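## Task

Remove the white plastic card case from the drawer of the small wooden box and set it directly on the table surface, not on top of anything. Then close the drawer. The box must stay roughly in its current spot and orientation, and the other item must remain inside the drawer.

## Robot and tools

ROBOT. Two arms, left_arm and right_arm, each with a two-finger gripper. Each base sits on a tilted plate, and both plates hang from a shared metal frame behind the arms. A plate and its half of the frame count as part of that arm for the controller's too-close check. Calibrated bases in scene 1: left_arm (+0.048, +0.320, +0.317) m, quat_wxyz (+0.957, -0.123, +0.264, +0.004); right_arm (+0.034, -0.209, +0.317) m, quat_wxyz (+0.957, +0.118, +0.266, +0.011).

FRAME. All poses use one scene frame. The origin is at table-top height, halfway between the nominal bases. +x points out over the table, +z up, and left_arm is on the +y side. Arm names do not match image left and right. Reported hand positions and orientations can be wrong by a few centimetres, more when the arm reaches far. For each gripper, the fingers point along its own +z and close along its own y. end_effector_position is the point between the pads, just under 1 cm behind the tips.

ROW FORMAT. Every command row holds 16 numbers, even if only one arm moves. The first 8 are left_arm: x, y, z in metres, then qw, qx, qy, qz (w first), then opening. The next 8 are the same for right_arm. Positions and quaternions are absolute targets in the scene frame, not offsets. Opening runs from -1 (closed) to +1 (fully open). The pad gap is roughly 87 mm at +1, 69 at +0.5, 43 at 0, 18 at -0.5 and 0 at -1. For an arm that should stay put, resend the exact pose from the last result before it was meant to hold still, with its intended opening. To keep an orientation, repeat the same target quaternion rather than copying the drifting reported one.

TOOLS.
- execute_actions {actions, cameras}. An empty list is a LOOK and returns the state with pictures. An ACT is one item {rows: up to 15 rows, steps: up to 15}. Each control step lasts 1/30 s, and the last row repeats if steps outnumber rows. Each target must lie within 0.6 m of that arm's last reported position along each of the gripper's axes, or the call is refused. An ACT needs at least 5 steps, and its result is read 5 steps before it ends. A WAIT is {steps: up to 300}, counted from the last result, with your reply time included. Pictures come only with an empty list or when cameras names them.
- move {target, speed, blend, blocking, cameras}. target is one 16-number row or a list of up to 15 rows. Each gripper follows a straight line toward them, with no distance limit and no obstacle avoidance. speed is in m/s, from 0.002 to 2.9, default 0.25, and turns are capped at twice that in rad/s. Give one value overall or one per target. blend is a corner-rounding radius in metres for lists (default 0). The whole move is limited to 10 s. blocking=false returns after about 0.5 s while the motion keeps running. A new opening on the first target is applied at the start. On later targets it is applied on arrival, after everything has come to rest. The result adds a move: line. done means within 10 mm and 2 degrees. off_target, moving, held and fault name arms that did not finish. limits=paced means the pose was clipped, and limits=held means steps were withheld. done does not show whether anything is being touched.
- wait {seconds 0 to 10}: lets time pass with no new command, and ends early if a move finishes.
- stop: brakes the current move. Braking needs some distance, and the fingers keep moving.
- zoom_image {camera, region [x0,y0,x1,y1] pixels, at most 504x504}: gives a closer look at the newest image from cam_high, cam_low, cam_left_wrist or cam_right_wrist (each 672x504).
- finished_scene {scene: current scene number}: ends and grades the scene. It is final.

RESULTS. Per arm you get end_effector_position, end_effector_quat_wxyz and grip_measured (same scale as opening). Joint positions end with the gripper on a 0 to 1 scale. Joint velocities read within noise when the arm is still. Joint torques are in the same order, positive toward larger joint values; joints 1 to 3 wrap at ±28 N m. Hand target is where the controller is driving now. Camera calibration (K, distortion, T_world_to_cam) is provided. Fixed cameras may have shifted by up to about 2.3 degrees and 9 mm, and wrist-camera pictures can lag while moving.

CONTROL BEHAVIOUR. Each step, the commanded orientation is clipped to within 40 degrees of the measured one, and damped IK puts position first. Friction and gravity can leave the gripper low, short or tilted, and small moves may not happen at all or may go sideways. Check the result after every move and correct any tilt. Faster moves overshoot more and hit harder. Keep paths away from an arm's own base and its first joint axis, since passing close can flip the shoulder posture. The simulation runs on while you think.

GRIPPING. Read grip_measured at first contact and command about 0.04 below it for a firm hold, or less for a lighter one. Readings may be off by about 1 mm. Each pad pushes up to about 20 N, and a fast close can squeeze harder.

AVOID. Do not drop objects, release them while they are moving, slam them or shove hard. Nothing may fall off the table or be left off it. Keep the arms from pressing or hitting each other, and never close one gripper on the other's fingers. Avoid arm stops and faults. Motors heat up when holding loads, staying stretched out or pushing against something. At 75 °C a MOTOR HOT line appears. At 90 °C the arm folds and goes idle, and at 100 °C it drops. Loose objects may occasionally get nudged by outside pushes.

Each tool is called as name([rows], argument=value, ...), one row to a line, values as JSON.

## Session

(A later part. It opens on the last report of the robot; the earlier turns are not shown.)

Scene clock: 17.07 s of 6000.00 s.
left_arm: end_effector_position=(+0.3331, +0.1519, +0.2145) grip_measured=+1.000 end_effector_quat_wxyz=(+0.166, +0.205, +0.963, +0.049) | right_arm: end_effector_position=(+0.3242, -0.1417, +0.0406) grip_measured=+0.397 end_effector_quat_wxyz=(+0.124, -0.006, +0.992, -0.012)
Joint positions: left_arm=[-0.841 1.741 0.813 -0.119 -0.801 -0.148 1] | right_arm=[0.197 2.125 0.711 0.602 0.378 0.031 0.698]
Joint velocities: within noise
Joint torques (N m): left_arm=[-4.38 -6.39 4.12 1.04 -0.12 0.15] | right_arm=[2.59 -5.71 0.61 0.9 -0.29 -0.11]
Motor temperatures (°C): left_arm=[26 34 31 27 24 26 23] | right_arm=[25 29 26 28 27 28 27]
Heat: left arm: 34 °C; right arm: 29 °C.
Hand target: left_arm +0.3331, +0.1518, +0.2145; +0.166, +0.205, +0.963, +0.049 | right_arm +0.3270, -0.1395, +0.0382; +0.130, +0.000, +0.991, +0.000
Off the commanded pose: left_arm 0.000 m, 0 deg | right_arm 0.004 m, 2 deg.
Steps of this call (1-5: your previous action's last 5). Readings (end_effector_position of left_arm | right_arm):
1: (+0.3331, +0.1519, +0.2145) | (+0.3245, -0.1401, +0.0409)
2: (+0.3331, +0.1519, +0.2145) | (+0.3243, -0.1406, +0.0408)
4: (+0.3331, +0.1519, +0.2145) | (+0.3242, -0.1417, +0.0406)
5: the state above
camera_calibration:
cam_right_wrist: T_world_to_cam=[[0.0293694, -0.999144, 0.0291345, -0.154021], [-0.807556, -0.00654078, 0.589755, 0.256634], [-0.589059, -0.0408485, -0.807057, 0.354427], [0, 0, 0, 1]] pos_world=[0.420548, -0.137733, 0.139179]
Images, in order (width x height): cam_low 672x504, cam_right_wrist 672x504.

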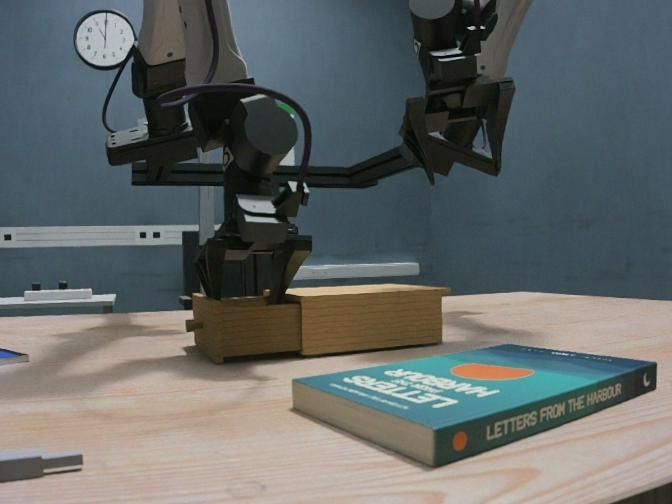

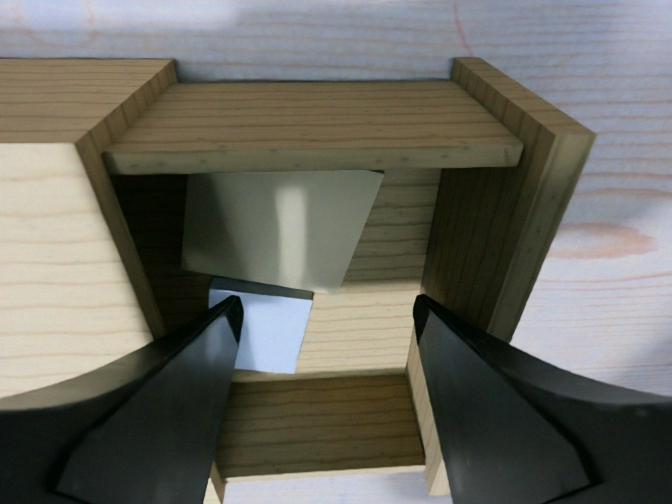

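execute_actions([
  {"rows": [[0.3331,0.1519,0.2145,0.166,0.205,0.963,0.049,1,0.327,-0.1400,0.038,0.1305,0,0.9914,0,0.415],[0.3331,0.1519,0.2145,0.166,0.205,0.963,0.049,1,0.327,-0.1405,0.038,0.1305,0,0.9914,0,0.43],[0.3331,0.1519,0.2145,0.166,0.205,0.963,0.049,1,0.327,-0.1409,0.038,0.1305,0,0.9914,0,0.445],[0.3331,0.1519,0.2145,0.166,0.205,0.963,0.049,1,0.327,-0.1413,0.038,0.1305,0,0.9914,0,0.46],[0.3331,0.1519,0.2145,0.166,0.205,0.963,0.049,1,0.327,-0.1417,0.038,0.1305,0,0.9914,0,0.475],[0.3331,0.1519,0.2145,0.166,0.205,0.963,0.049,1,0.327,-0.1421,0.038,0.1305,0,0.9914,0,0.49],[0.3331,0.1519,0.2145,0.166,0.205,0.963,0.049,1,0.327,-0.1425,0.038,0.1305,0,0.9914,0,0.505],[0.3331,0.1519,0.2145,0.166,0.205,0.963,0.049,1,0.327,-0.1429,0.038,0.1305,0,0.9914,0,0.52],[0.3331,0.1519,0.2145,0.166,0.205,0.963,0.049,1,0.327,-0.1433,0.038,0.1305,0,0.9914,0,0.535],[0.3331,0.1519,0.2145,0.166,0.205,0.963,0.049,1,0.327,-0.1437,0.038,0.1305,0,0.9914,0,0.55],[0.3331,0.1519,0.2145,0.166,0.205,0.963,0.049,1,0.327,-0.1441,0.038,0.1305,0,0.9914,0,0.565],[0.3331,0.1519,0.2145,0.166,0.205,0.963,0.049,1,0.327,-0.1445,0.038,0.1305,0,0.9914,0,0.58],[0.3331,0.1519,0.2145,0.166,0.205,0.963,0.049,1,0.327,-0.1449,0.038,0.1305,0,0.9914,0,0.595],[0.3331,0.1519,0.2145,0.166,0.205,0.963,0.049,1,0.327,-0.1453,0.038,0.1305,0,0.9914,0,0.61],[0.3331,0.1519,0.2145,0.166,0.205,0.963,0.049,1,0.327,-0.1457,0.038,0.1305,0,0.9914,0,0.625]]},
], cameras=[])

execute_actions(actions=[], cameras=["cam_right_wrist", "cam_low"])

Scene clock: 17.97 s of 6000.00 s.
left_arm: end_effector_position=(+0.3331, +0.1519, +0.2145) grip_measured=+1.000 end_effector_quat_wxyz=(+0.166, +0.205, +0.963, +0.049) | right_arm: end_effector_position=(+0.3239, -0.1457, +0.0399) grip_measured=+0.539 end_effector_quat_wxyz=(+0.124, -0.007, +0.992, -0.015)
Joint positions: left_arm=[-0.841 1.741 0.813 -0.119 -0.801 -0.148 1] | right_arm=[0.187 2.125 0.707 0.609 0.377 0.021 0.769]
Joint velocities: left_arm=[within noise] | right_arm=[-0.037 -0.022 -0.032 -0.007 -0.007 -0.022 0.201]
Joint torques (N m): left_arm=[-4.4 -6.35 4.1 1.03 -0.12 0.14] | right_arm=[2.61 -6.24 0.28 0.83 -0.35 -0.04]
Motor temperatures (°C): left_arm=[26 35 31 27 24 26 23] | right_arm=[25 29 26 28 27 28 27]
Heat: left arm: 35 °C; right arm: 29 °C.
Steps of this call (1-17: nothing new was sent; 18-27: this action's first 10). Readings (end_effector_position of left_arm | right_arm):
18: (+0.3331, +0.1519, +0.2145) | (+0.3242, -0.1417, +0.0406)
19: (+0.3331, +0.1519, +0.2145) | (+0.3242, -0.1422, +0.0405)
21: (+0.3331, +0.1519, +0.2145) | (+0.3242, -0.1431, +0.0403)
25: (+0.3331, +0.1519, +0.2145) | (+0.3239, -0.1449, +0.0400)
27: the state above
No camera images: "cameras" was empty.

Scene clock: 18.13 s of 6000.00 s.
left_arm: end_effector_position=(+0.3331, +0.1519, +0.2145) grip_measured=+1.000 end_effector_quat_wxyz=(+0.166, +0.205, +0.963, +0.049) | right_arm: end_effector_position=(+0.3238, -0.1478, +0.0394) grip_measured=+0.613 end_effector_quat_wxyz=(+0.124, -0.007, +0.992, -0.016)
Joint positions: left_arm=[-0.841 1.741 0.813 -0.119 -0.801 -0.148 1] | right_arm=[0.182 2.125 0.704 0.614 0.375 0.015 0.806]
Joint velocities: left_arm=[within noise] | right_arm=[-0.042 -0.007 -0.007 0.125 0.007 -0.022 0.189]
Joint torques (N m): left_arm=[-4.41 -6.37 4.11 1.05 -0.13 0.15] | right_arm=[2.41 -6.57 0.43 0.8 -0.33 -0.06]
Motor temperatures (°C): left_arm=[26 35 31 27 24 26 23] | right_arm=[25 29 26 28 27 28 27]
Heat: left arm: 35 °C; right arm: 29 °C.
Hand target: left_arm +0.3331, +0.1518, +0.2145; +0.166, +0.205, +0.963, +0.049 | right_arm +0.3270, -0.1458, +0.0381; +0.130, +0.000, +0.991, +0.000
Off the commanded pose: left_arm 0.000 m, 0 deg | right_arm 0.004 m, 2 deg.
Steps of this call (1-5: your previous action's last 5). Readings (end_effector_position of left_arm | right_arm):
1: (+0.3331, +0.1519, +0.2145) | (+0.3238, -0.1463, +0.0397)
2: (+0.3331, +0.1519, +0.2145) | (+0.3239, -0.1465, +0.0397)
4: (+0.3331, +0.1519, +0.2145) | (+0.3238, -0.1473, +0.0395)
5: the state above
camera_calibration:
cam_right_wrist: T_world_to_cam=[[0.0310181, -0.998822, 0.0373282, -0.160874], [-0.808381, -0.00310484, 0.588651, 0.257845], [-0.587842, -0.0484343, -0.807525, 0.351493], [0, 0, 0, 1]] pos_world=[0.42005, -0.14286, 0.138064]
Images, in order (width x height): cam_low 672x504, cam_right_wrist 672x504.

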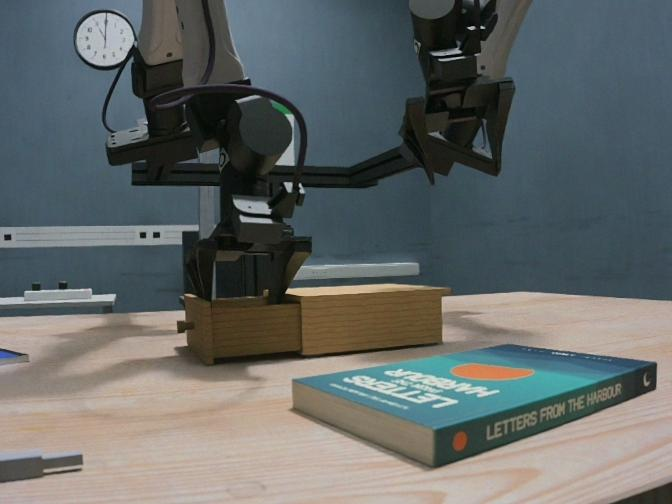

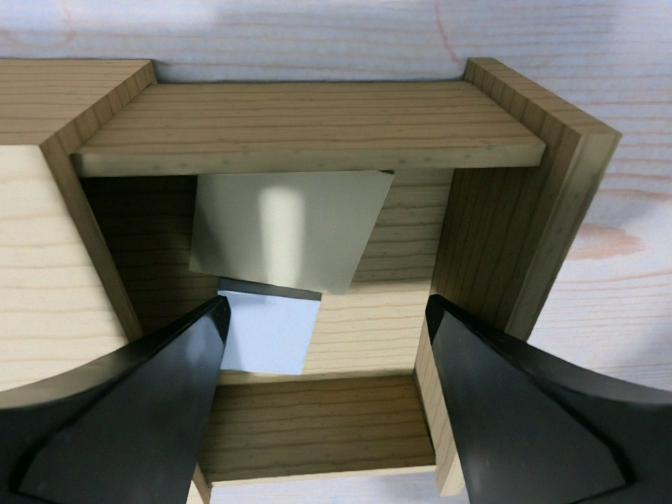

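execute_actions([
  {"rows": [[0.3331,0.1519,0.2145,0.166,0.205,0.963,0.049,1,0.327,-0.1461,0.0385,0.1305,0,0.9914,0,0.64],[0.3331,0.1519,0.2145,0.166,0.205,0.963,0.049,1,0.327,-0.1465,0.039,0.1305,0,0.9914,0,0.655],[0.3331,0.1519,0.2145,0.166,0.205,0.963,0.049,1,0.327,-0.1469,0.0395,0.1305,0,0.9914,0,0.67],[0.3331,0.1519,0.2145,0.166,0.205,0.963,0.049,1,0.327,-0.1473,0.04,0.1305,0,0.9914,0,0.685],[0.3331,0.1519,0.2145,0.166,0.205,0.963,0.049,1,0.327,-0.1477,0.0405,0.1305,0,0.9914,0,0.7],[0.3331,0.1519,0.2145,0.166,0.205,0.963,0.049,1,0.327,-0.1481,0.041,0.1305,0,0.9914,0,0.715],[0.3331,0.1519,0.2145,0.166,0.205,0.963,0.049,1,0.327,-0.1485,0.041,0.1305,0,0.9914,0,0.73],[0.3331,0.1519,0.2145,0.166,0.205,0.963,0.049,1,0.327,-0.1489,0.041,0.1305,0,0.9914,0,0.745],[0.3331,0.1519,0.2145,0.166,0.205,0.963,0.049,1,0.327,-0.1493,0.041,0.1305,0,0.9914,0,0.76],[0.3331,0.1519,0.2145,0.166,0.205,0.963,0.049,1,0.327,-0.1497,0.041,0.1305,0,0.9914,0,0.775],[0.3331,0.1519,0.2145,0.166,0.205,0.963,0.049,1,0.327,-0.1501,0.041,0.1305,0,0.9914,0,0.79],[0.3331,0.1519,0.2145,0.166,0.205,0.963,0.049,1,0.327,-0.1505,0.041,0.1305,0,0.9914,0,0.805],[0.3331,0.1519,0.2145,0.166,0.205,0.963,0.049,1,0.327,-0.1509,0.041,0.1305,0,0.9914,0,0.82],[0.3331,0.1519,0.2145,0.166,0.205,0.963,0.049,1,0.327,-0.1513,0.041,0.1305,0,0.9914,0,0.835],[0.3331,0.1519,0.2145,0.166,0.205,0.963,0.049,1,0.327,-0.1517,0.041,0.1305,0,0.9914,0,0.85]]},
], cameras=[])

execute_actions(actions=[], cameras=["cam_right_wrist", "cam_low"])

Scene clock: 19.10 s of 6000.00 s.
left_arm: end_effector_position=(+0.3331, +0.1519, +0.2145) grip_measured=+1.000 end_effector_quat_wxyz=(+0.166, +0.205, +0.963, +0.049) | right_arm: end_effector_position=(+0.3239, -0.1510, +0.0395) grip_measured=+0.765 end_effector_quat_wxyz=(+0.125, -0.007, +0.992, -0.015)
Joint positions: left_arm=[-0.841 1.741 0.813 -0.119 -0.801 -0.148 1] | right_arm=[0.17 2.12 0.697 0.622 0.364 0.007 0.883]
Joint velocities: left_arm=[within noise] | right_arm=[-0.032 0.002 -0.017 -0.037 -0.125 -0.007 0.149]
Joint torques (N m): left_arm=[-4.41 -6.38 4.11 1.04 -0.11 0.14] | right_arm=[2.48 -7.34 -0.08 0.73 -0.21 -0.06]
Motor temperatures (°C): left_arm=[26 35 31 27 24 26 23] | right_arm=[25 29 26 28 27 28 27]
Heat: left arm: 35 °C; right arm: 29 °C.
Steps of this call (1-19: nothing new was sent; 20-29: this action's first 10). Readings (end_effector_position of left_arm | right_arm):
20: (+0.3331, +0.1519, +0.2145) | (+0.3240, -0.1482, +0.0393)
21: (+0.3331, +0.1519, +0.2145) | (+0.3240, -0.1484, +0.0395)
23: (+0.3331, +0.1519, +0.2145) | (+0.3240, -0.1491, +0.0396)
27: (+0.3331, +0.1519, +0.2145) | (+0.3239, -0.1503, +0.0396)
29: the state above
No camera images: "cameras" was empty.

Scene clock: 19.27 s of 6000.00 s.
left_arm: end_effector_position=(+0.3331, +0.1519, +0.2145) grip_measured=+1.000 end_effector_quat_wxyz=(+0.166, +0.205, +0.963, +0.049) | right_arm: end_effector_position=(+0.3241, -0.1522, +0.0395) grip_measured=+0.838 end_effector_quat_wxyz=(+0.126, -0.006, +0.992, -0.013)
Joint positions: left_arm=[-0.841 1.741 0.813 -0.119 -0.801 -0.148 1] | right_arm=[0.165 2.118 0.695 0.624 0.358 0.004 0.919]
Joint velocities: left_arm=[within noise] | right_arm=[-0.027 -0.007 -0.017 0.066 -0.022 -0.066 0.166]
Joint torques (N m): left_arm=[-4.4 -6.35 4.12 1.03 -0.11 0.15] | right_arm=[2.37 -7.42 -0.27 0.65 -0.26 -0.08]
Motor temperatures (°C): left_arm=[26 35 31 27 24 26 23] | right_arm=[25 29 26 28 27 28 27]
Heat: left arm: 35 °C; right arm: 29 °C.
Hand target: left_arm +0.3331, +0.1518, +0.2145; +0.166, +0.205, +0.963, +0.049 | right_arm +0.3269, -0.1517, +0.0411; +0.130, +0.000, +0.991, +0.000
Off the commanded pose: left_arm 0.000 m, 0 deg | right_arm 0.003 m, 2 deg.
Steps of this call (1-5: your previous action's last 5). Readings (end_effector_position of left_arm | right_arm):
1: (+0.3331, +0.1519, +0.2145) | (+0.3239, -0.1511, +0.0396)
2: (+0.3331, +0.1519, +0.2145) | (+0.3239, -0.1514, +0.0395)
4: (+0.3331, +0.1519, +0.2145) | (+0.3241, -0.1519, +0.0395)
5: the state above
camera_calibration:
cam_right_wrist: T_world_to_cam=[[0.0297738, -0.999053, 0.0317116, -0.164798], [-0.809992, -0.00552555, 0.586415, 0.25823], [-0.585685, -0.043146, -0.80939, 0.351703], [0, 0, 0, 1]] pos_world=[0.420058, -0.148041, 0.138461]
Images, in order (width x height): cam_low 672x504, cam_right_wrist 672x504.

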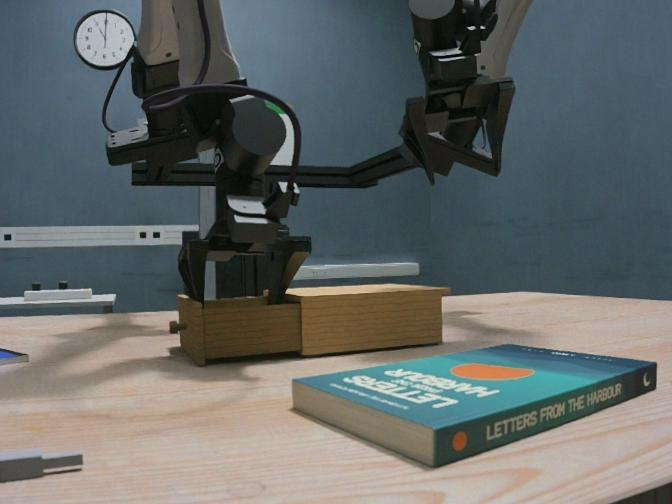

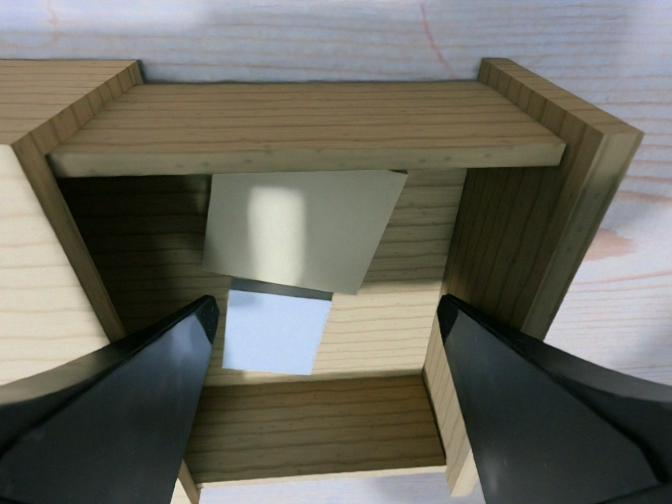

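execute_actions([
  {"rows": [[0.3331,0.1519,0.2145,0.166,0.205,0.963,0.049,1,0.327,-0.1521,0.042,0.1305,0,0.9914,0,0.865],[0.3331,0.1519,0.2145,0.166,0.205,0.963,0.049,1,0.327,-0.1525,0.042,0.1305,0,0.9914,0,0.88],[0.3331,0.1519,0.2145,0.166,0.205,0.963,0.049,1,0.327,-0.1529,0.042,0.1305,0,0.9914,0,0.895],[0.3331,0.1519,0.2145,0.166,0.205,0.963,0.049,1,0.327,-0.1533,0.042,0.1305,0,0.9914,0,0.91],[0.3331,0.1519,0.2145,0.166,0.205,0.963,0.049,1,0.327,-0.1537,0.042,0.1305,0,0.9914,0,0.925],[0.3331,0.1519,0.2145,0.166,0.205,0.963,0.049,1,0.327,-0.1541,0.042,0.1305,0,0.9914,0,0.94],[0.3331,0.1519,0.2145,0.166,0.205,0.963,0.049,1,0.327,-0.1545,0.042,0.1305,0,0.9914,0,0.955],[0.3331,0.1519,0.2145,0.166,0.205,0.963,0.049,1,0.327,-0.1549,0.042,0.1305,0,0.9914,0,0.97],[0.3331,0.1519,0.2145,0.166,0.205,0.963,0.049,1,0.327,-0.1553,0.042,0.1305,0,0.9914,0,0.985],[0.3331,0.1519,0.2145,0.166,0.205,0.963,0.049,1,0.327,-0.1557,0.042,0.1305,0,0.9914,0,1.0]]},
], cameras=[])

execute_actions([
  {"steps": 8},
], cameras=["cam_right_wrist", "cam_low", "cam_high"])

Scene clock: 22.53 s of 6000.00 s.
left_arm: end_effector_position=(+0.3331, +0.1519, +0.2145) grip_measured=+1.000 end_effector_quat_wxyz=(+0.166, +0.205, +0.963, +0.049) | right_arm: end_effector_position=(+0.3229, -0.1547, +0.0393) grip_measured=+1.000 end_effector_quat_wxyz=(+0.124, -0.007, +0.992, -0.011)
Joint positions: left_arm=[-0.841 1.741 0.813 -0.119 -0.801 -0.148 1] | right_arm=[0.154 2.114 0.689 0.626 0.345 -0.004 1]
Joint velocities: left_arm=[within noise] | right_arm=[-0.051 -0.042 -0.022 0.022 0.051 -0.051 0]
Joint torques (N m): left_arm=[-4.38 -6.37 4.1 1.03 -0.11 0.14] | right_arm=[2.47 -7.71 -0.36 0.69 -0.21 -0.03]
Motor temperatures (°C): left_arm=[26 35 31 27 24 26 23] | right_arm=[25 29 26 28 27 28 27]
Heat: left arm: 35 °C; right arm: 29 °C.
Steps of this call (1-88: nothing new was sent; 89-98: this action's first 10). Readings (end_effector_position of left_arm | right_arm):
89: (+0.3331, +0.1519, +0.2145) | (+0.3241, -0.1524, +0.0394)
90: (+0.3331, +0.1519, +0.2145) | (+0.3242, -0.1526, +0.0395)
92: (+0.3331, +0.1519, +0.2145) | (+0.3238, -0.1533, +0.0395)
96: (+0.3331, +0.1519, +0.2145) | (+0.3230, -0.1541, +0.0394)
98: the state above
No camera images: "cameras" was empty.

Scene clock: 22.80 s of 6000.00 s.
left_arm: end_effector_position=(+0.3331, +0.1519, +0.2145) grip_measured=+1.000 end_effector_quat_wxyz=(+0.166, +0.205, +0.963, +0.049) | right_arm: end_effector_position=(+0.3227, -0.1550, +0.0392) grip_measured=+1.000 end_effector_quat_wxyz=(+0.124, -0.007, +0.992, -0.009)
Joint positions: left_arm=[-0.841 1.741 0.813 -0.119 -0.801 -0.148 1] | right_arm=[0.152 2.114 0.689 0.627 0.34 -0.005 1]
Joint velocities: within noise
Joint torques (N m): left_arm=[-4.36 -6.39 4.07 1.04 -0.11 0.15] | right_arm=[2.26 -7.84 -0.29 0.72 -0.2 -0.11]
Motor temperatures (°C): left_arm=[26 35 31 27 24 26 23] | right_arm=[25 29 26 28 27 28 27]
Heat: left arm: 35 °C; right arm: 29 °C.
Hand target: left_arm +0.3331, +0.1518, +0.2145; +0.166, +0.205, +0.963, +0.049 | right_arm +0.3270, -0.1556, +0.0420; +0.131, +0.000, +0.991, +0.000
Off the commanded pose: left_arm 0.000 m, 0 deg | right_arm 0.005 m, 1 deg.
Steps of this call (1-5: your previous action's last 5; 6-8: nothing new was sent). Readings (end_effector_position of left_arm | right_arm):
1: (+0.3331, +0.1519, +0.2145) | (+0.3229, -0.1550, +0.0393)
2: (+0.3331, +0.1519, +0.2145) | (+0.3227, -0.1550, +0.0392)
4: (+0.3331, +0.1519, +0.2145) | (+0.3227, -0.1551, +0.0392)
8: the state above
camera_calibration:
cam_right_wrist: T_world_to_cam=[[0.031389, -0.99924, 0.0231143, -0.167647], [-0.807998, -0.0117553, 0.589068, 0.255506], [-0.588349, -0.0371666, -0.807753, 0.352236], [0, 0, 0, 1]] pos_world=[0.418948, -0.151425, 0.137884]
Images, in order (width x height): cam_high 672x504, cam_low 672x504, cam_right_wrist 672x504.

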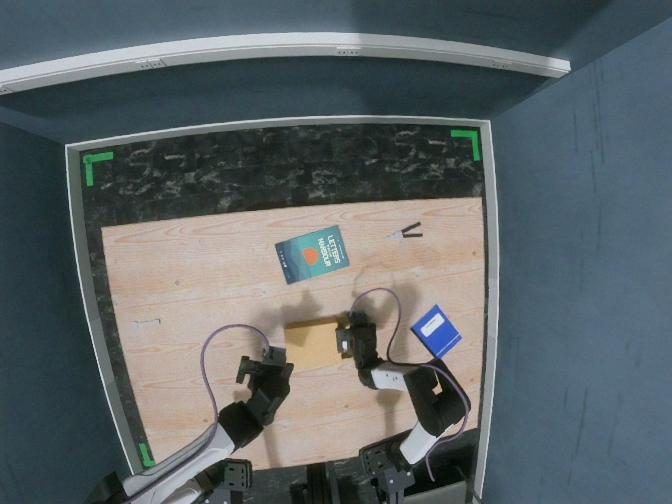

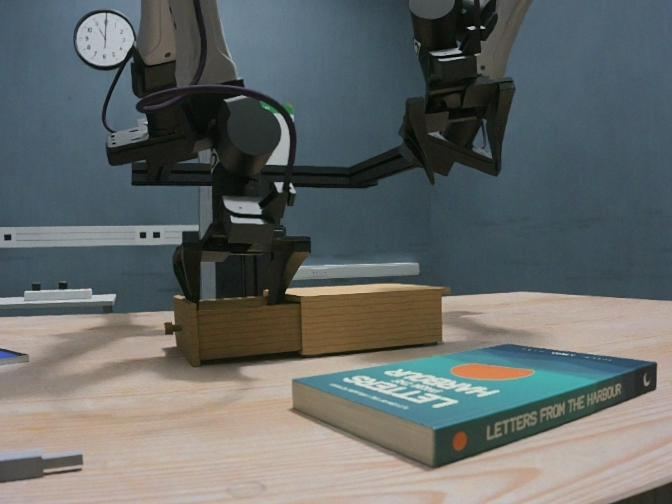

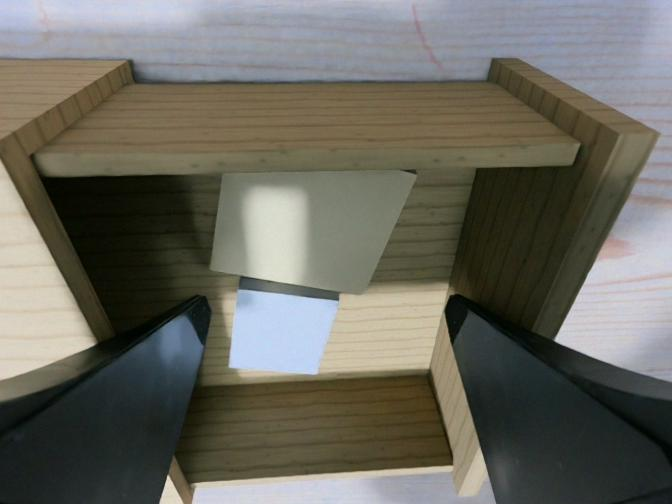

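zoom_image(camera="cam_right_wrist", region=[400, 40, 672, 300])

zoom_image(camera="cam_low", region=[140, 220, 480, 400])

Scaled by 1.853 from the camera's 672x504 image, which has a finer 960x720 frame.

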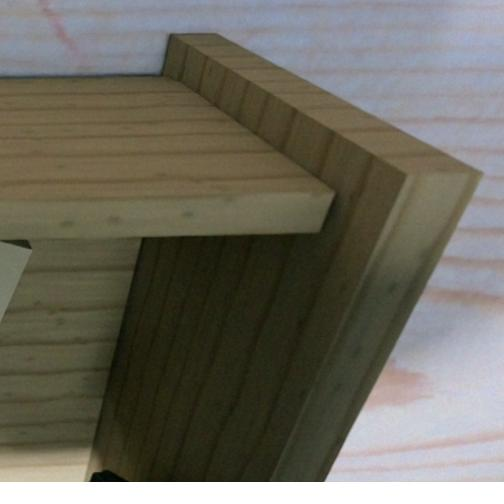

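Scaled by 1.482 from the camera's 672x504 image, which has a finer 960x720 frame.

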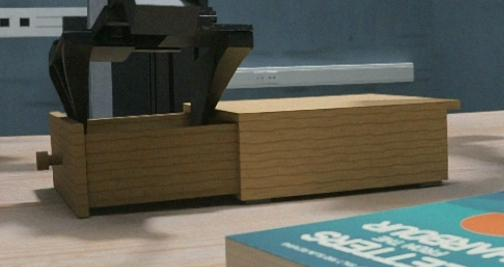

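move([
  [0.3331,0.1519,0.2145,0.166,0.205,0.963,0.049,1,0.325,-0.1556,0.043,0.1305,0,0.9914,0,0.4],
  [0.3331,0.1519,0.2145,0.166,0.205,0.963,0.049,1,0.325,-0.1545,0.085,0.1305,0,0.9914,0,0.4],
  [0.3331,0.1519,0.2145,0.166,0.205,0.963,0.049,1,0.300,-0.1385,0.075,0.1040,0.0953,0.9899,-0.01,-1],
], speed=0.15, cameras=["cam_right_wrist", "cam_low"])

Scene clock: 29.33 s of 6000.00 s.
left_arm: end_effector_position=(+0.3331, +0.1519, +0.2145) grip_measured=+1.000 end_effector_quat_wxyz=(+0.166, +0.205, +0.963, +0.049) | right_arm: end_effector_position=(+0.3074, -0.1406, +0.0770) grip_measured=-0.973 end_effector_quat_wxyz=(+0.111, +0.097, +0.989, -0.005)
Joint positions: left_arm=[-0.841 1.741 0.813 -0.119 -0.801 -0.148 1] | right_arm=[0.225 1.952 0.599 0.503 0.404 0.272 0.013]
Joint velocities: within noise
Joint torques (N m): left_arm=[-4.37 -6.35 4.07 1.04 -0.11 0.14] | right_arm=[4.55 -4.81 0.4 0.52 0.19 0.03]
Motor temperatures (°C): left_arm=[27 36 32 27 24 26 23] | right_arm=[25 30 26 28 27 28 27]
Heat: left arm: 36 °C; right arm: 30 °C.
Hand target: left_arm +0.3331, +0.1518, +0.2145; +0.166, +0.205, +0.963, +0.049 | right_arm +0.3001, -0.1387, +0.0751; +0.104, +0.095, +0.990, -0.010
Off the commanded pose: left_arm 0.000 m, 0 deg | right_arm 0.008 m, 1 deg.
Kept back: nothing.
move: done
camera_calibration:
cam_right_wrist: T_world_to_cam=[[-0.173258, -0.984831, -0.00948275, -0.0861841], [-0.78199, 0.131707, 0.609216, 0.231693], [-0.598726, 0.112967, -0.792947, 0.397496], [0, 0, 0, 1]] pos_world=[0.404241, -0.160296, 0.173224]
Images, in order (width x height): cam_low 672x504, cam_right_wrist 672x504.

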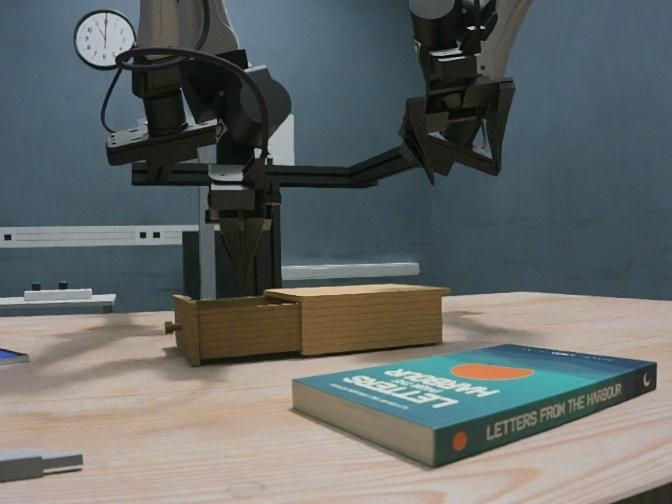

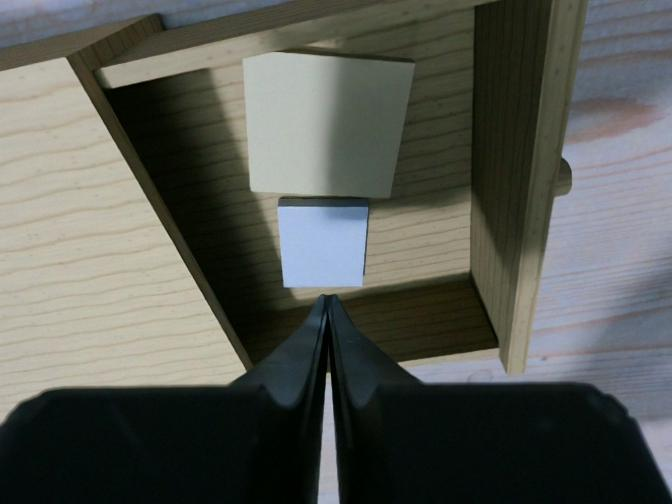

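zoom_image(camera="cam_right_wrist", region=[220, 30, 440, 310])

Scaled by 1.800 from the camera's 672x504 image, which has a finer 960x720 frame.

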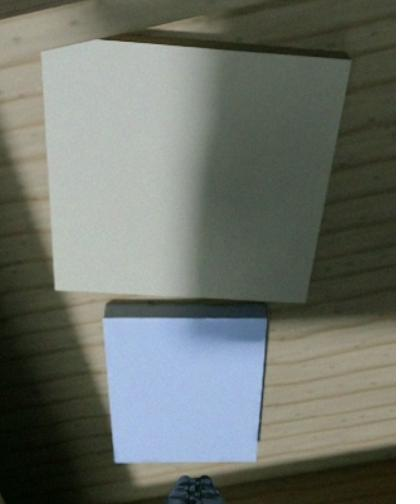

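move([
  [0.3331,0.1519,0.2145,0.166,0.205,0.963,0.049,1,0.298,-0.134,0.036,0.1040,0.0953,0.9899,-0.01,-1],
  [0.3331,0.1519,0.2145,0.166,0.205,0.963,0.049,1,0.298,-0.134,0.022,0.1040,0.0953,0.9899,-0.01,-1],
], speed=[0.12, 0.05], cameras=["cam_right_wrist"])

Scene clock: 41.53 s of 6000.00 s.
left_arm: end_effector_position=(+0.3331, +0.1519, +0.2145) grip_measured=+1.000 end_effector_quat_wxyz=(+0.166, +0.205, +0.963, +0.049) | right_arm: end_effector_position=(+0.2961, -0.1331, +0.0293) grip_measured=-0.973 end_effector_quat_wxyz=(+0.099, +0.091, +0.991, -0.013)
Joint positions: left_arm=[-0.841 1.741 0.813 -0.119 -0.801 -0.148 1] | right_arm=[0.206 2.189 0.688 0.627 0.401 0.253 0.013]
Joint velocities: within noise
Joint torques (N m): left_arm=[-4.36 -6.37 4.11 1.04 -0.11 0.14] | right_arm=[2.3 -3.95 0.85 0.88 -0.04 -0.24]
Motor temperatures (°C): left_arm=[27 37 32 27 24 26 23] | right_arm=[25 30 25 28 27 28 27]
Heat: left arm: 37 °C; right arm: 30 °C.
Hand target: left_arm +0.3331, +0.1518, +0.2145; +0.166, +0.205, +0.963, +0.049 | right_arm +0.2979, -0.1340, +0.0223; +0.104, +0.095, +0.990, -0.010
Off the commanded pose: left_arm 0.000 m, 0 deg | right_arm 0.008 m, 1 deg.
Kept back: nothing.
move: done
camera_calibration:
cam_right_wrist: T_world_to_cam=[[-0.162445, -0.986667, 0.00997877, -0.0853053], [-0.766381, 0.132534, 0.628566, 0.245857], [-0.621508, 0.0944597, -0.777692, 0.355894], [0, 0, 0, 1]] pos_world=[0.395754, -0.15037, 0.12309]
Images, in order (width x height): cam_right_wrist 672x504.

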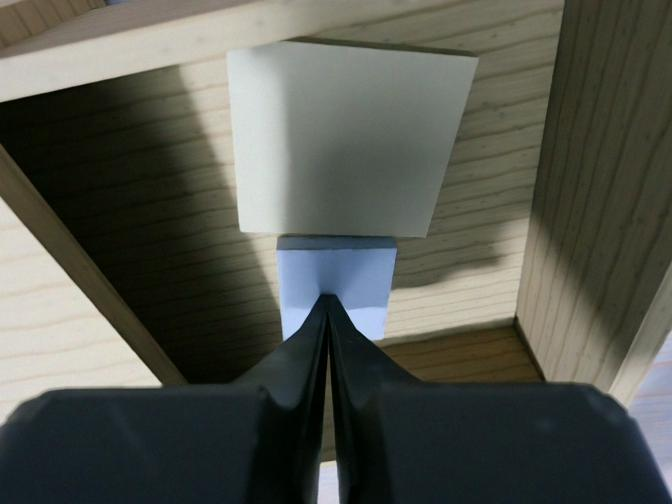

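move([
  [0.3331,0.1519,0.2145,0.166,0.205,0.963,0.049,1,0.2985,-0.134,0.016,0.1040,0.0953,0.9899,-0.01,-1],
  [0.3331,0.1519,0.2145,0.166,0.205,0.963,0.049,1,0.2965,-0.148,0.015,0.1040,0.0953,0.9899,-0.01,-1],
], speed=[0.05, 0.05], cameras=["cam_right_wrist"])

Scene clock: 42.53 s of 6000.00 s.
left_arm: end_effector_position=(+0.3331, +0.1519, +0.2145) grip_measured=+1.000 end_effector_quat_wxyz=(+0.166, +0.205, +0.963, +0.049) | right_arm: end_effector_position=(+0.2950, -0.1356, +0.0278) grip_measured=-0.973 end_effector_quat_wxyz=(+0.102, +0.083, +0.991, +0.001)
Joint positions: left_arm=[-0.841 1.741 0.813 -0.119 -0.801 -0.148 1] | right_arm=[0.184 2.192 0.669 0.668 0.36 0.216 0.013]
Joint velocities: within noise
Joint torques (N m): left_arm=[-4.42 -6.35 4.12 1.03 -0.11 0.12] | right_arm=[-0.53 -3.1 1.35 0.9 0.02 -0.24]
Motor temperatures (°C): left_arm=[27 37 32 27 24 26 23] | right_arm=[25 30 25 28 27 28 27]
Heat: left arm: 37 °C; right arm: 30 °C.
Hand target: left_arm +0.3331, +0.1518, +0.2145; +0.166, +0.205, +0.963, +0.049 | right_arm +0.2957, -0.1482, +0.0161; +0.103, +0.095, +0.990, -0.010
Off the commanded pose: left_arm 0.000 m, 0 deg | right_arm 0.018 m, 2 deg.
Kept back: nothing.
move: off_target (right_arm)
camera_calibration:
cam_right_wrist: T_world_to_cam=[[-0.143251, -0.989562, -0.0156562, -0.0933262], [-0.774504, 0.102243, 0.624252, 0.244691], [-0.616136, 0.101551, -0.781066, 0.35364], [0, 0, 0, 1]] pos_world=[0.394036, -0.153282, 0.122006]
Images, in order (width x height): cam_right_wrist 672x504.

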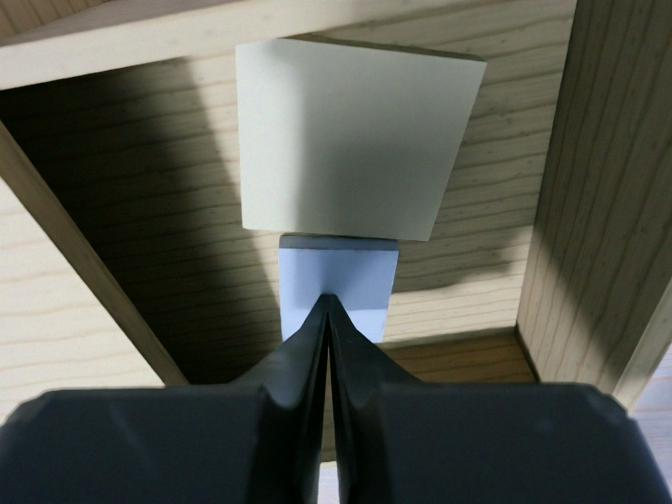

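move(target=[0.3331,0.1519,0.2145,0.166,0.205,0.963,0.049,1,0.2955,-0.160,0.019,0.1040,0.0953,0.9899,-0.01,-1], speed=0.08, cameras=["cam_right_wrist"])

Scene clock: 43.47 s of 6000.00 s.
left_arm: end_effector_position=(+0.3331, +0.1519, +0.2145) grip_measured=+1.000 end_effector_quat_wxyz=(+0.166, +0.205, +0.963, +0.049) | right_arm: end_effector_position=(+0.2951, -0.1371, +0.0280) grip_measured=-0.973 end_effector_quat_wxyz=(+0.102, +0.089, +0.990, +0.026)
Joint positions: left_arm=[-0.841 1.741 0.813 -0.119 -0.801 -0.148 1] | right_arm=[0.149 2.182 0.651 0.692 0.287 0.204 0.013]
Joint velocities: within noise
Joint torques (N m): left_arm=[-4.36 -6.41 4.14 1.04 -0.11 0.14] | right_arm=[-0.5 -4.77 0.43 0.72 0.52 -0.38]
Motor temperatures (°C): left_arm=[27 37 32 27 24 26 23] | right_arm=[25 30 25 28 27 28 27]
Heat: left arm: 37 °C; right arm: 30 °C.
Hand target: left_arm +0.3331, +0.1518, +0.2145; +0.166, +0.205, +0.963, +0.049 | right_arm +0.2948, -0.1595, +0.0202; +0.103, +0.095, +0.990, -0.010
Off the commanded pose: left_arm 0.000 m, 0 deg | right_arm 0.025 m, 4 deg.
Kept back: nothing.
move: off_target (right_arm)
camera_calibration:
cam_right_wrist: T_world_to_cam=[[-0.150685, -0.986245, -0.0679279, -0.0905618], [-0.776855, 0.0756372, 0.62512, 0.241793], [-0.611384, 0.146966, -0.777567, 0.358811], [0, 0, 0, 1]] pos_world=[0.393563, -0.160338, 0.121698]
Images, in order (width x height): cam_right_wrist 672x504.

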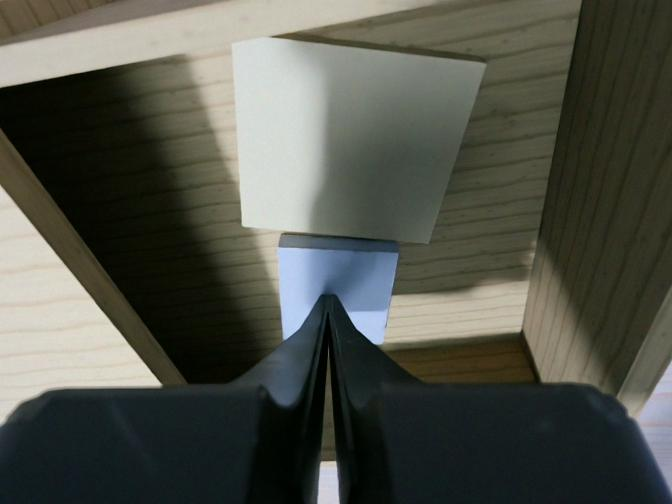

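move(target=[0.3331,0.1519,0.2145,0.166,0.205,0.963,0.049,1,0.2955,-0.164,0.025,0.1040,0.0953,0.9899,-0.01,-1], speed=0.08, cameras=["cam_right_wrist"])

Scene clock: 44.43 s of 6000.00 s.
left_arm: end_effector_position=(+0.3331, +0.1519, +0.2145) grip_measured=+1.000 end_effector_quat_wxyz=(+0.166, +0.205, +0.963, +0.049) | right_arm: end_effector_position=(+0.2933, -0.1366, +0.0289) grip_measured=-0.973 end_effector_quat_wxyz=(+0.100, +0.091, +0.990, +0.037)
Joint positions: left_arm=[-0.841 1.741 0.813 -0.119 -0.801 -0.148 1] | right_arm=[0.138 2.177 0.642 0.696 0.259 0.203 0.013]
Joint velocities: within noise
Joint torques (N m): left_arm=[-4.4 -6.38 4.12 1.04 -0.12 0.14] | right_arm=[-0.35 -6.46 -0.39 0.58 0.69 -0.47]
Motor temperatures (°C): left_arm=[27 37 32 27 24 26 23] | right_arm=[25 30 25 28 27 28 27]
Heat: left arm: 37 °C; right arm: 30 °C.
Hand target: left_arm +0.3331, +0.1518, +0.2145; +0.166, +0.205, +0.963, +0.049 | right_arm +0.2947, -0.1632, +0.0258; +0.103, +0.095, +0.990, -0.009
Off the commanded pose: left_arm 0.000 m, 0 deg | right_arm 0.028 m, 5 deg.
Kept back: nothing.
move: off_target (right_arm)
camera_calibration:
cam_right_wrist: T_world_to_cam=[[-0.152172, -0.984312, -0.0892936, -0.0890339], [-0.774768, 0.0627045, 0.629129, 0.237302], [-0.61366, 0.164918, -0.772155, 0.361199], [0, 0, 0, 1]] pos_world=[0.391959, -0.162085, 0.121658]
Images, in order (width x height): cam_right_wrist 672x504.

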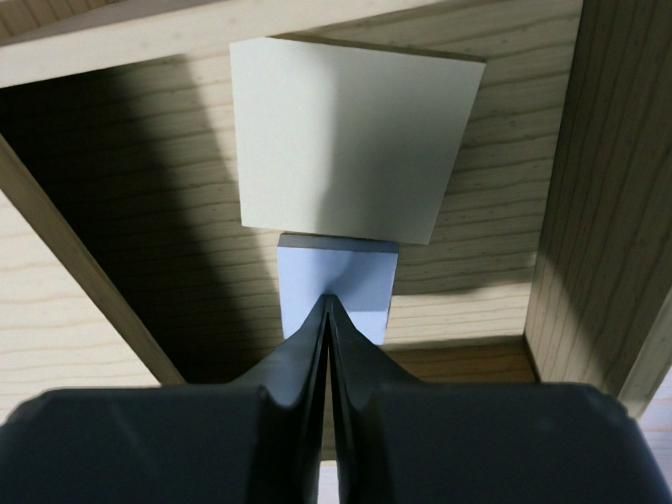

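move(target=[0.3331,0.1519,0.2145,0.166,0.205,0.963,0.049,1,0.2965,-0.164,0.031,0.1040,0.0953,0.9899,-0.01,-1], speed=0.05, cameras=["cam_right_wrist"])

Scene clock: 45.40 s of 6000.00 s.
left_arm: end_effector_position=(+0.3331, +0.1519, +0.2145) grip_measured=+1.000 end_effector_quat_wxyz=(+0.166, +0.205, +0.963, +0.049) | right_arm: end_effector_position=(+0.2924, -0.1452, +0.0290) grip_measured=-0.973 end_effector_quat_wxyz=(+0.099, +0.092, +0.991, +0.022)
Joint positions: left_arm=[-0.841 1.741 0.813 -0.119 -0.801 -0.148 1] | right_arm=[0.127 2.17 0.637 0.691 0.281 0.196 0.013]
Joint velocities: within noise
Joint torques (N m): left_arm=[-4.4 -6.41 4.11 1.03 -0.11 0.15] | right_arm=[1.03 -7.83 -0.88 0.42 0.49 -0.39]
Motor temperatures (°C): left_arm=[27 37 32 27 24 26 23] | right_arm=[25 30 25 28 27 28 27]
Heat: left arm: 37 °C; right arm: 30 °C.
Hand target: left_arm +0.3331, +0.1518, +0.2145; +0.166, +0.205, +0.963, +0.049 | right_arm +0.2961, -0.1635, +0.0310; +0.104, +0.095, +0.990, -0.010
Off the commanded pose: left_arm 0.000 m, 0 deg | right_arm 0.019 m, 4 deg.
Kept back: nothing.
move: off_target (right_arm)
camera_calibration:
cam_right_wrist: T_world_to_cam=[[-0.158339, -0.985538, -0.0603661, -0.0967496], [-0.77155, 0.0853451, 0.630418, 0.239358], [-0.616149, 0.146395, -0.773905, 0.360311], [0, 0, 0, 1]] pos_world=[0.391362, -0.168526, 0.122111]
Images, in order (width x height): cam_right_wrist 672x504.

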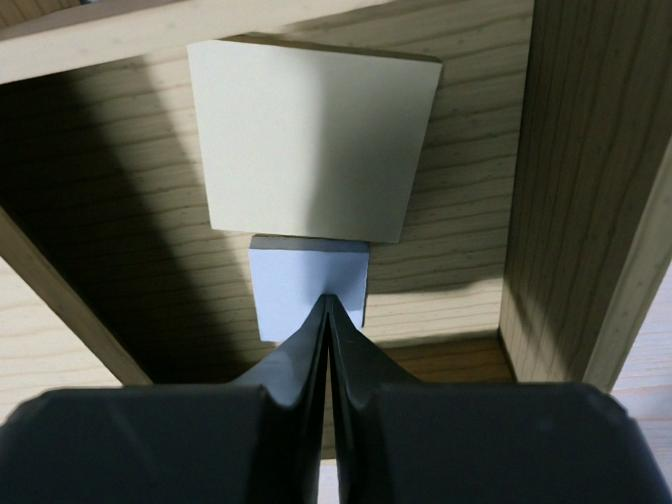

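move([
  [0.3331,0.1519,0.2145,0.166,0.205,0.963,0.049,1,0.312,-0.150,0.060,0.1305,0.0,0.9914,0,-1],
  [0.3331,0.1519,0.2145,0.166,0.205,0.963,0.049,1,0.330,-0.1535,0.062,0.1305,0.0,0.9914,0,0.6],
], speed=[0.15, 0.15], cameras=["cam_right_wrist"])

Scene clock: 50.27 s of 6000.00 s.
left_arm: end_effector_position=(+0.3331, +0.1519, +0.2145) grip_measured=+1.000 end_effector_quat_wxyz=(+0.166, +0.205, +0.963, +0.049) | right_arm: end_effector_position=(+0.3169, -0.1497, +0.0546) grip_measured=+0.600 end_effector_quat_wxyz=(+0.114, -0.004, +0.993, +0.003)
Joint positions: left_arm=[-0.841 1.741 0.813 -0.119 -0.801 -0.148 1] | right_arm=[0.171 2.043 0.657 0.562 0.33 0.026 0.8]
Joint velocities: within noise
Joint torques (N m): left_arm=[-4.38 -6.31 4.08 1.04 -0.11 0.14] | right_arm=[2.8 -9.16 0.75 0.6 0.08 -0.23]
Motor temperatures (°C): left_arm=[27 38 32 27 24 26 23] | right_arm=[25 31 25 28 27 28 27]
Heat: left arm: 38 °C; right arm: 31 °C.
Hand target: left_arm +0.3331, +0.1518, +0.2145; +0.166, +0.205, +0.963, +0.049 | right_arm +0.3298, -0.1535, +0.0617; +0.131, +0.000, +0.991, +0.000
Off the commanded pose: left_arm 0.000 m, 0 deg | right_arm 0.016 m, 2 deg.
Kept back: nothing.
move: off_target (right_arm); target 2's new opening was sent with right_arm's hand 0.015 m and 2 deg from that target
camera_calibration:
cam_right_wrist: T_world_to_cam=[[0.0282451, -0.999599, -0.00223013, -0.160182], [-0.795919, -0.0238395, 0.604933, 0.235396], [-0.604744, -0.0153114, -0.796273, 0.369282], [0, 0, 0, 1]] pos_world=[0.415202, -0.148851, 0.151293]
Images, in order (width x height): cam_right_wrist 672x504.

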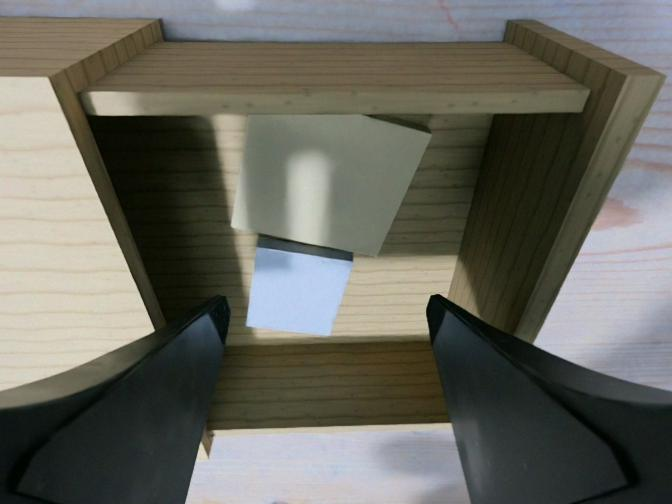

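move(target=[0.3331,0.1519,0.2145,0.166,0.205,0.963,0.049,1,0.331,-0.154,0.029,0.1305,0.0,0.9914,0,0.5], speed=0.08, cameras=["cam_right_wrist"])

Scene clock: 51.70 s of 6000.00 s.
left_arm: end_effector_position=(+0.3331, +0.1519, +0.2145) grip_measured=+1.000 end_effector_quat_wxyz=(+0.166, +0.205, +0.963, +0.049) | right_arm: end_effector_position=(+0.3263, -0.1532, +0.0328) grip_measured=+0.500 end_effector_quat_wxyz=(+0.122, -0.002, +0.992, -0.002)
Joint positions: left_arm=[-0.841 1.741 0.813 -0.119 -0.801 -0.148 1] | right_arm=[0.141 2.137 0.717 0.62 0.321 0 0.75]
Joint velocities: within noise
Joint torques (N m): left_arm=[-4.4 -6.41 4.11 1.03 -0.11 0.14] | right_arm=[2.52 -5.27 1.13 0.86 -0.06 -0.21]
Motor temperatures (°C): left_arm=[27 38 32 27 24 26 23] | right_arm=[25 31 25 28 27 28 27]
Heat: left arm: 38 °C; right arm: 31 °C.
Hand target: left_arm +0.3331, +0.1518, +0.2145; +0.166, +0.205, +0.963, +0.049 | right_arm +0.3311, -0.1540, +0.0292; +0.131, +0.000, +0.991, +0.000
Off the commanded pose: left_arm 0.000 m, 0 deg | right_arm 0.006 m, 1 deg.
Kept back: nothing.
move: done
camera_calibration:
cam_right_wrist: T_world_to_cam=[[0.0230459, -0.999704, 0.00785904, -0.162688], [-0.80587, -0.0139242, 0.591929, 0.261113], [-0.591644, -0.0199749, -0.805952, 0.352875], [0, 0, 0, 1]] pos_world=[0.422949, -0.151956, 0.131118]
Images, in order (width x height): cam_right_wrist 672x504.

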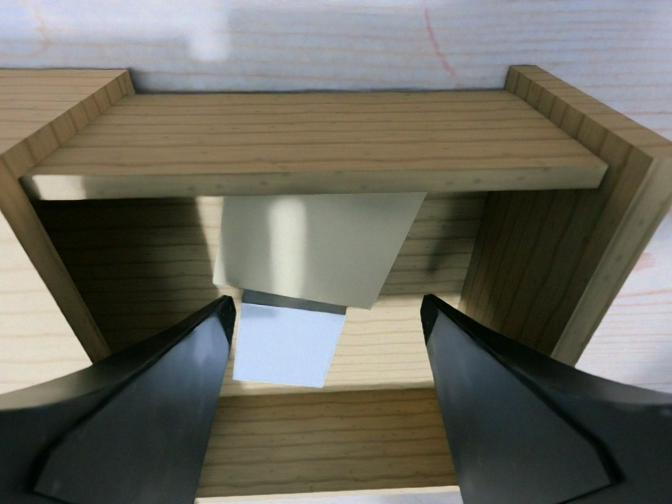

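execute_actions([
  {"rows": [[0.3331,0.1519,0.2145,0.166,0.205,0.963,0.049,1,0.331,-0.154,0.0295,0.1305,0,0.9914,0,0.54],[0.3331,0.1519,0.2145,0.166,0.205,0.963,0.049,1,0.331,-0.154,0.0295,0.1305,0,0.9914,0,0.58],[0.3331,0.1519,0.2145,0.166,0.205,0.963,0.049,1,0.331,-0.154,0.03,0.1305,0,0.9914,0,0.62],[0.3331,0.1519,0.2145,0.166,0.205,0.963,0.049,1,0.331,-0.154,0.03,0.1305,0,0.9914,0,0.66],[0.3331,0.1519,0.2145,0.166,0.205,0.963,0.049,1,0.331,-0.154,0.0305,0.1305,0,0.9914,0,0.7],[0.3331,0.1519,0.2145,0.166,0.205,0.963,0.049,1,0.331,-0.1545,0.031,0.1305,0,0.9914,0,0.73],[0.3331,0.1519,0.2145,0.166,0.205,0.963,0.049,1,0.331,-0.155,0.031,0.1305,0,0.9914,0,0.76],[0.3331,0.1519,0.2145,0.166,0.205,0.963,0.049,1,0.331,-0.155,0.0315,0.1305,0,0.9914,0,0.79],[0.3331,0.1519,0.2145,0.166,0.205,0.963,0.049,1,0.331,-0.155,0.0315,0.1305,0,0.9914,0,0.815],[0.3331,0.1519,0.2145,0.166,0.205,0.963,0.049,1,0.331,-0.155,0.032,0.1305,0,0.9914,0,0.84],[0.3331,0.1519,0.2145,0.166,0.205,0.963,0.049,1,0.331,-0.1555,0.032,0.1305,0,0.9914,0,0.86],[0.3331,0.1519,0.2145,0.166,0.205,0.963,0.049,1,0.331,-0.156,0.0325,0.1305,0,0.9914,0,0.88],[0.3331,0.1519,0.2145,0.166,0.205,0.963,0.049,1,0.331,-0.1565,0.033,0.1305,0,0.9914,0,0.9]]},
], cameras=[])

execute_actions([
  {"rows": [[0.3331,0.1519,0.2145,0.166,0.205,0.963,0.049,1,0.331,-0.157,0.0335,0.1305,0,0.9914,0,0.915],[0.3331,0.1519,0.2145,0.166,0.205,0.963,0.049,1,0.331,-0.1575,0.034,0.1305,0,0.9914,0,0.93],[0.3331,0.1519,0.2145,0.166,0.205,0.963,0.049,1,0.331,-0.158,0.034,0.1305,0,0.9914,0,0.945],[0.3331,0.1519,0.2145,0.166,0.205,0.963,0.049,1,0.331,-0.1585,0.034,0.1305,0,0.9914,0,0.96],[0.3331,0.1519,0.2145,0.166,0.205,0.963,0.049,1,0.331,-0.159,0.034,0.1305,0,0.9914,0,0.975],[0.3331,0.1519,0.2145,0.166,0.205,0.963,0.049,1,0.331,-0.1595,0.034,0.1305,0,0.9914,0,0.99],[0.3331,0.1519,0.2145,0.166,0.205,0.963,0.049,1,0.331,-0.16,0.034,0.1305,0,0.9914,0,1.0]]},
], cameras=[])

execute_actions([
  {"steps": 8},
], cameras=["cam_right_wrist", "cam_low"])

Scene clock: 52.77 s of 6000.00 s.
left_arm: end_effector_position=(+0.3331, +0.1519, +0.2145) grip_measured=+1.000 end_effector_quat_wxyz=(+0.166, +0.205, +0.963, +0.049) | right_arm: end_effector_position=(+0.3266, -0.1542, +0.0326) grip_measured=+0.825 end_effector_quat_wxyz=(+0.123, -0.003, +0.992, -0.003)
Joint positions: left_arm=[-0.841 1.741 0.813 -0.119 -0.801 -0.148 1] | right_arm=[0.139 2.137 0.717 0.622 0.32 -0.004 0.912]
Joint velocities: left_arm=[within noise] | right_arm=[-0.007 -0.002 0.002 0.022 0.037 -0.007 0.298]
Joint torques (N m): left_arm=[-4.4 -6.41 4.12 1.04 -0.11 0.15] | right_arm=[2.91 -6.46 0.42 0.84 -0.11 -0.11]
Motor temperatures (°C): left_arm=[27 38 32 27 24 26 23] | right_arm=[25 31 25 28 27 28 27]
Heat: left arm: 38 °C; right arm: 31 °C.
Steps of this call (1-22: nothing new was sent; 23-32: this action's first 10). Readings (end_effector_position of left_arm | right_arm):
23: (+0.3331, +0.1519, +0.2145) | (+0.3266, -0.1531, +0.0328)
24: (+0.3331, +0.1519, +0.2145) | (+0.3266, -0.1531, +0.0328)
26: (+0.3331, +0.1519, +0.2145) | (+0.3266, -0.1531, +0.0328)
30: (+0.3331, +0.1519, +0.2145) | (+0.3266, -0.1535, +0.0327)
32: the state above
No camera images: "cameras" was empty.

Scene clock: 53.27 s of 6000.00 s.
left_arm: end_effector_position=(+0.3331, +0.1519, +0.2145) grip_measured=+1.000 end_effector_quat_wxyz=(+0.166, +0.205, +0.963, +0.049) | right_arm: end_effector_position=(+0.3260, -0.1576, +0.0321) grip_measured=+1.000 end_effector_quat_wxyz=(+0.122, -0.003, +0.992, -0.004)
Joint positions: left_arm=[-0.841 1.741 0.813 -0.119 -0.801 -0.148 1] | right_arm=[0.129 2.136 0.713 0.626 0.315 -0.012 1]
Joint velocities: within noise
Joint torques (N m): left_arm=[-4.37 -6.39 4.12 1.04 -0.11 0.14] | right_arm=[2.19 -7.57 -0.24 0.72 -0.1 -0.19]
Motor temperatures (°C): left_arm=[27 38 32 27 24 26 23] | right_arm=[25 31 25 28 27 28 27]
Heat: left arm: 38 °C; right arm: 31 °C.
Off your previous action's commanded pose at its last step (step 5 of this call): left_arm 0.000 m, 0 deg | right_arm 0.005 m, 1 deg.
Steps of this call (1-5: your previous action's last 5; 6-15: this action's first 10). Readings (end_effector_position of left_arm | right_arm):
6: (+0.3331, +0.1519, +0.2145) | (+0.3262, -0.1554, +0.0324)
7: (+0.3331, +0.1519, +0.2145) | (+0.3259, -0.1557, +0.0323)
9: (+0.3331, +0.1519, +0.2145) | (+0.3258, -0.1563, +0.0322)
13: (+0.3331, +0.1519, +0.2145) | (+0.3259, -0.1576, +0.0321)
15: the state above
No camera images: "cameras" was empty.

Scene clock: 53.53 s of 6000.00 s.
left_arm: end_effector_position=(+0.3331, +0.1519, +0.2145) grip_measured=+1.000 end_effector_quat_wxyz=(+0.166, +0.205, +0.963, +0.049) | right_arm: end_effector_position=(+0.3259, -0.1575, +0.0321) grip_measured=+1.000 end_effector_quat_wxyz=(+0.122, -0.003, +0.992, -0.003)
Joint positions: left_arm=[-0.841 1.741 0.813 -0.119 -0.801 -0.148 1] | right_arm=[0.129 2.136 0.713 0.626 0.314 -0.012 1]
Joint velocities: within noise
Joint torques (N m): left_arm=[-4.38 -6.38 4.11 1.04 -0.13 0.14] | right_arm=[2.26 -7.56 -0.28 0.76 -0.12 -0.21]
Motor temperatures (°C): left_arm=[27 38 32 27 24 26 23] | right_arm=[25 31 25 28 27 28 27]
Heat: left arm: 38 °C; right arm: 31 °C.
Hand target: left_arm +0.3331, +0.1518, +0.2145; +0.166, +0.205, +0.963, +0.049 | right_arm +0.3309, -0.1601, +0.0340; +0.130, +0.000, +0.991, +0.000
Off the commanded pose: left_arm 0.000 m, 0 deg | right_arm 0.006 m, 1 deg.
Steps of this call (1-5: your previous action's last 5; 6-8: nothing new was sent). Readings (end_effector_position of left_arm | right_arm):
1: (+0.3331, +0.1519, +0.2145) | (+0.3260, -0.1575, +0.0321)
2: (+0.3331, +0.1519, +0.2145) | (+0.3261, -0.1575, +0.0321)
4: (+0.3331, +0.1519, +0.2145) | (+0.3259, -0.1575, +0.0321)
8: the state above
camera_calibration:
cam_right_wrist: T_world_to_cam=[[0.0261643, -0.999599, 0.0107862, -0.168074], [-0.805911, -0.0147081, 0.591854, 0.261058], [-0.591458, -0.0241782, -0.805973, 0.351264], [0, 0, 0, 1]] pos_world=[0.422545, -0.155675, 0.130414]
Images, in order (width x height): cam_low 672x504, cam_right_wrist 672x504.

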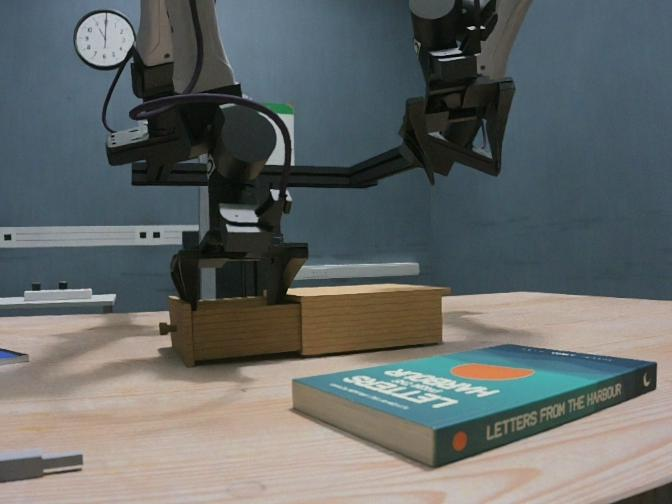

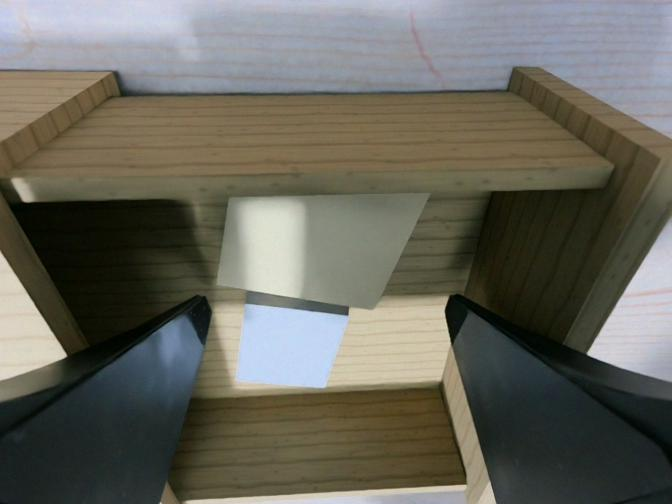

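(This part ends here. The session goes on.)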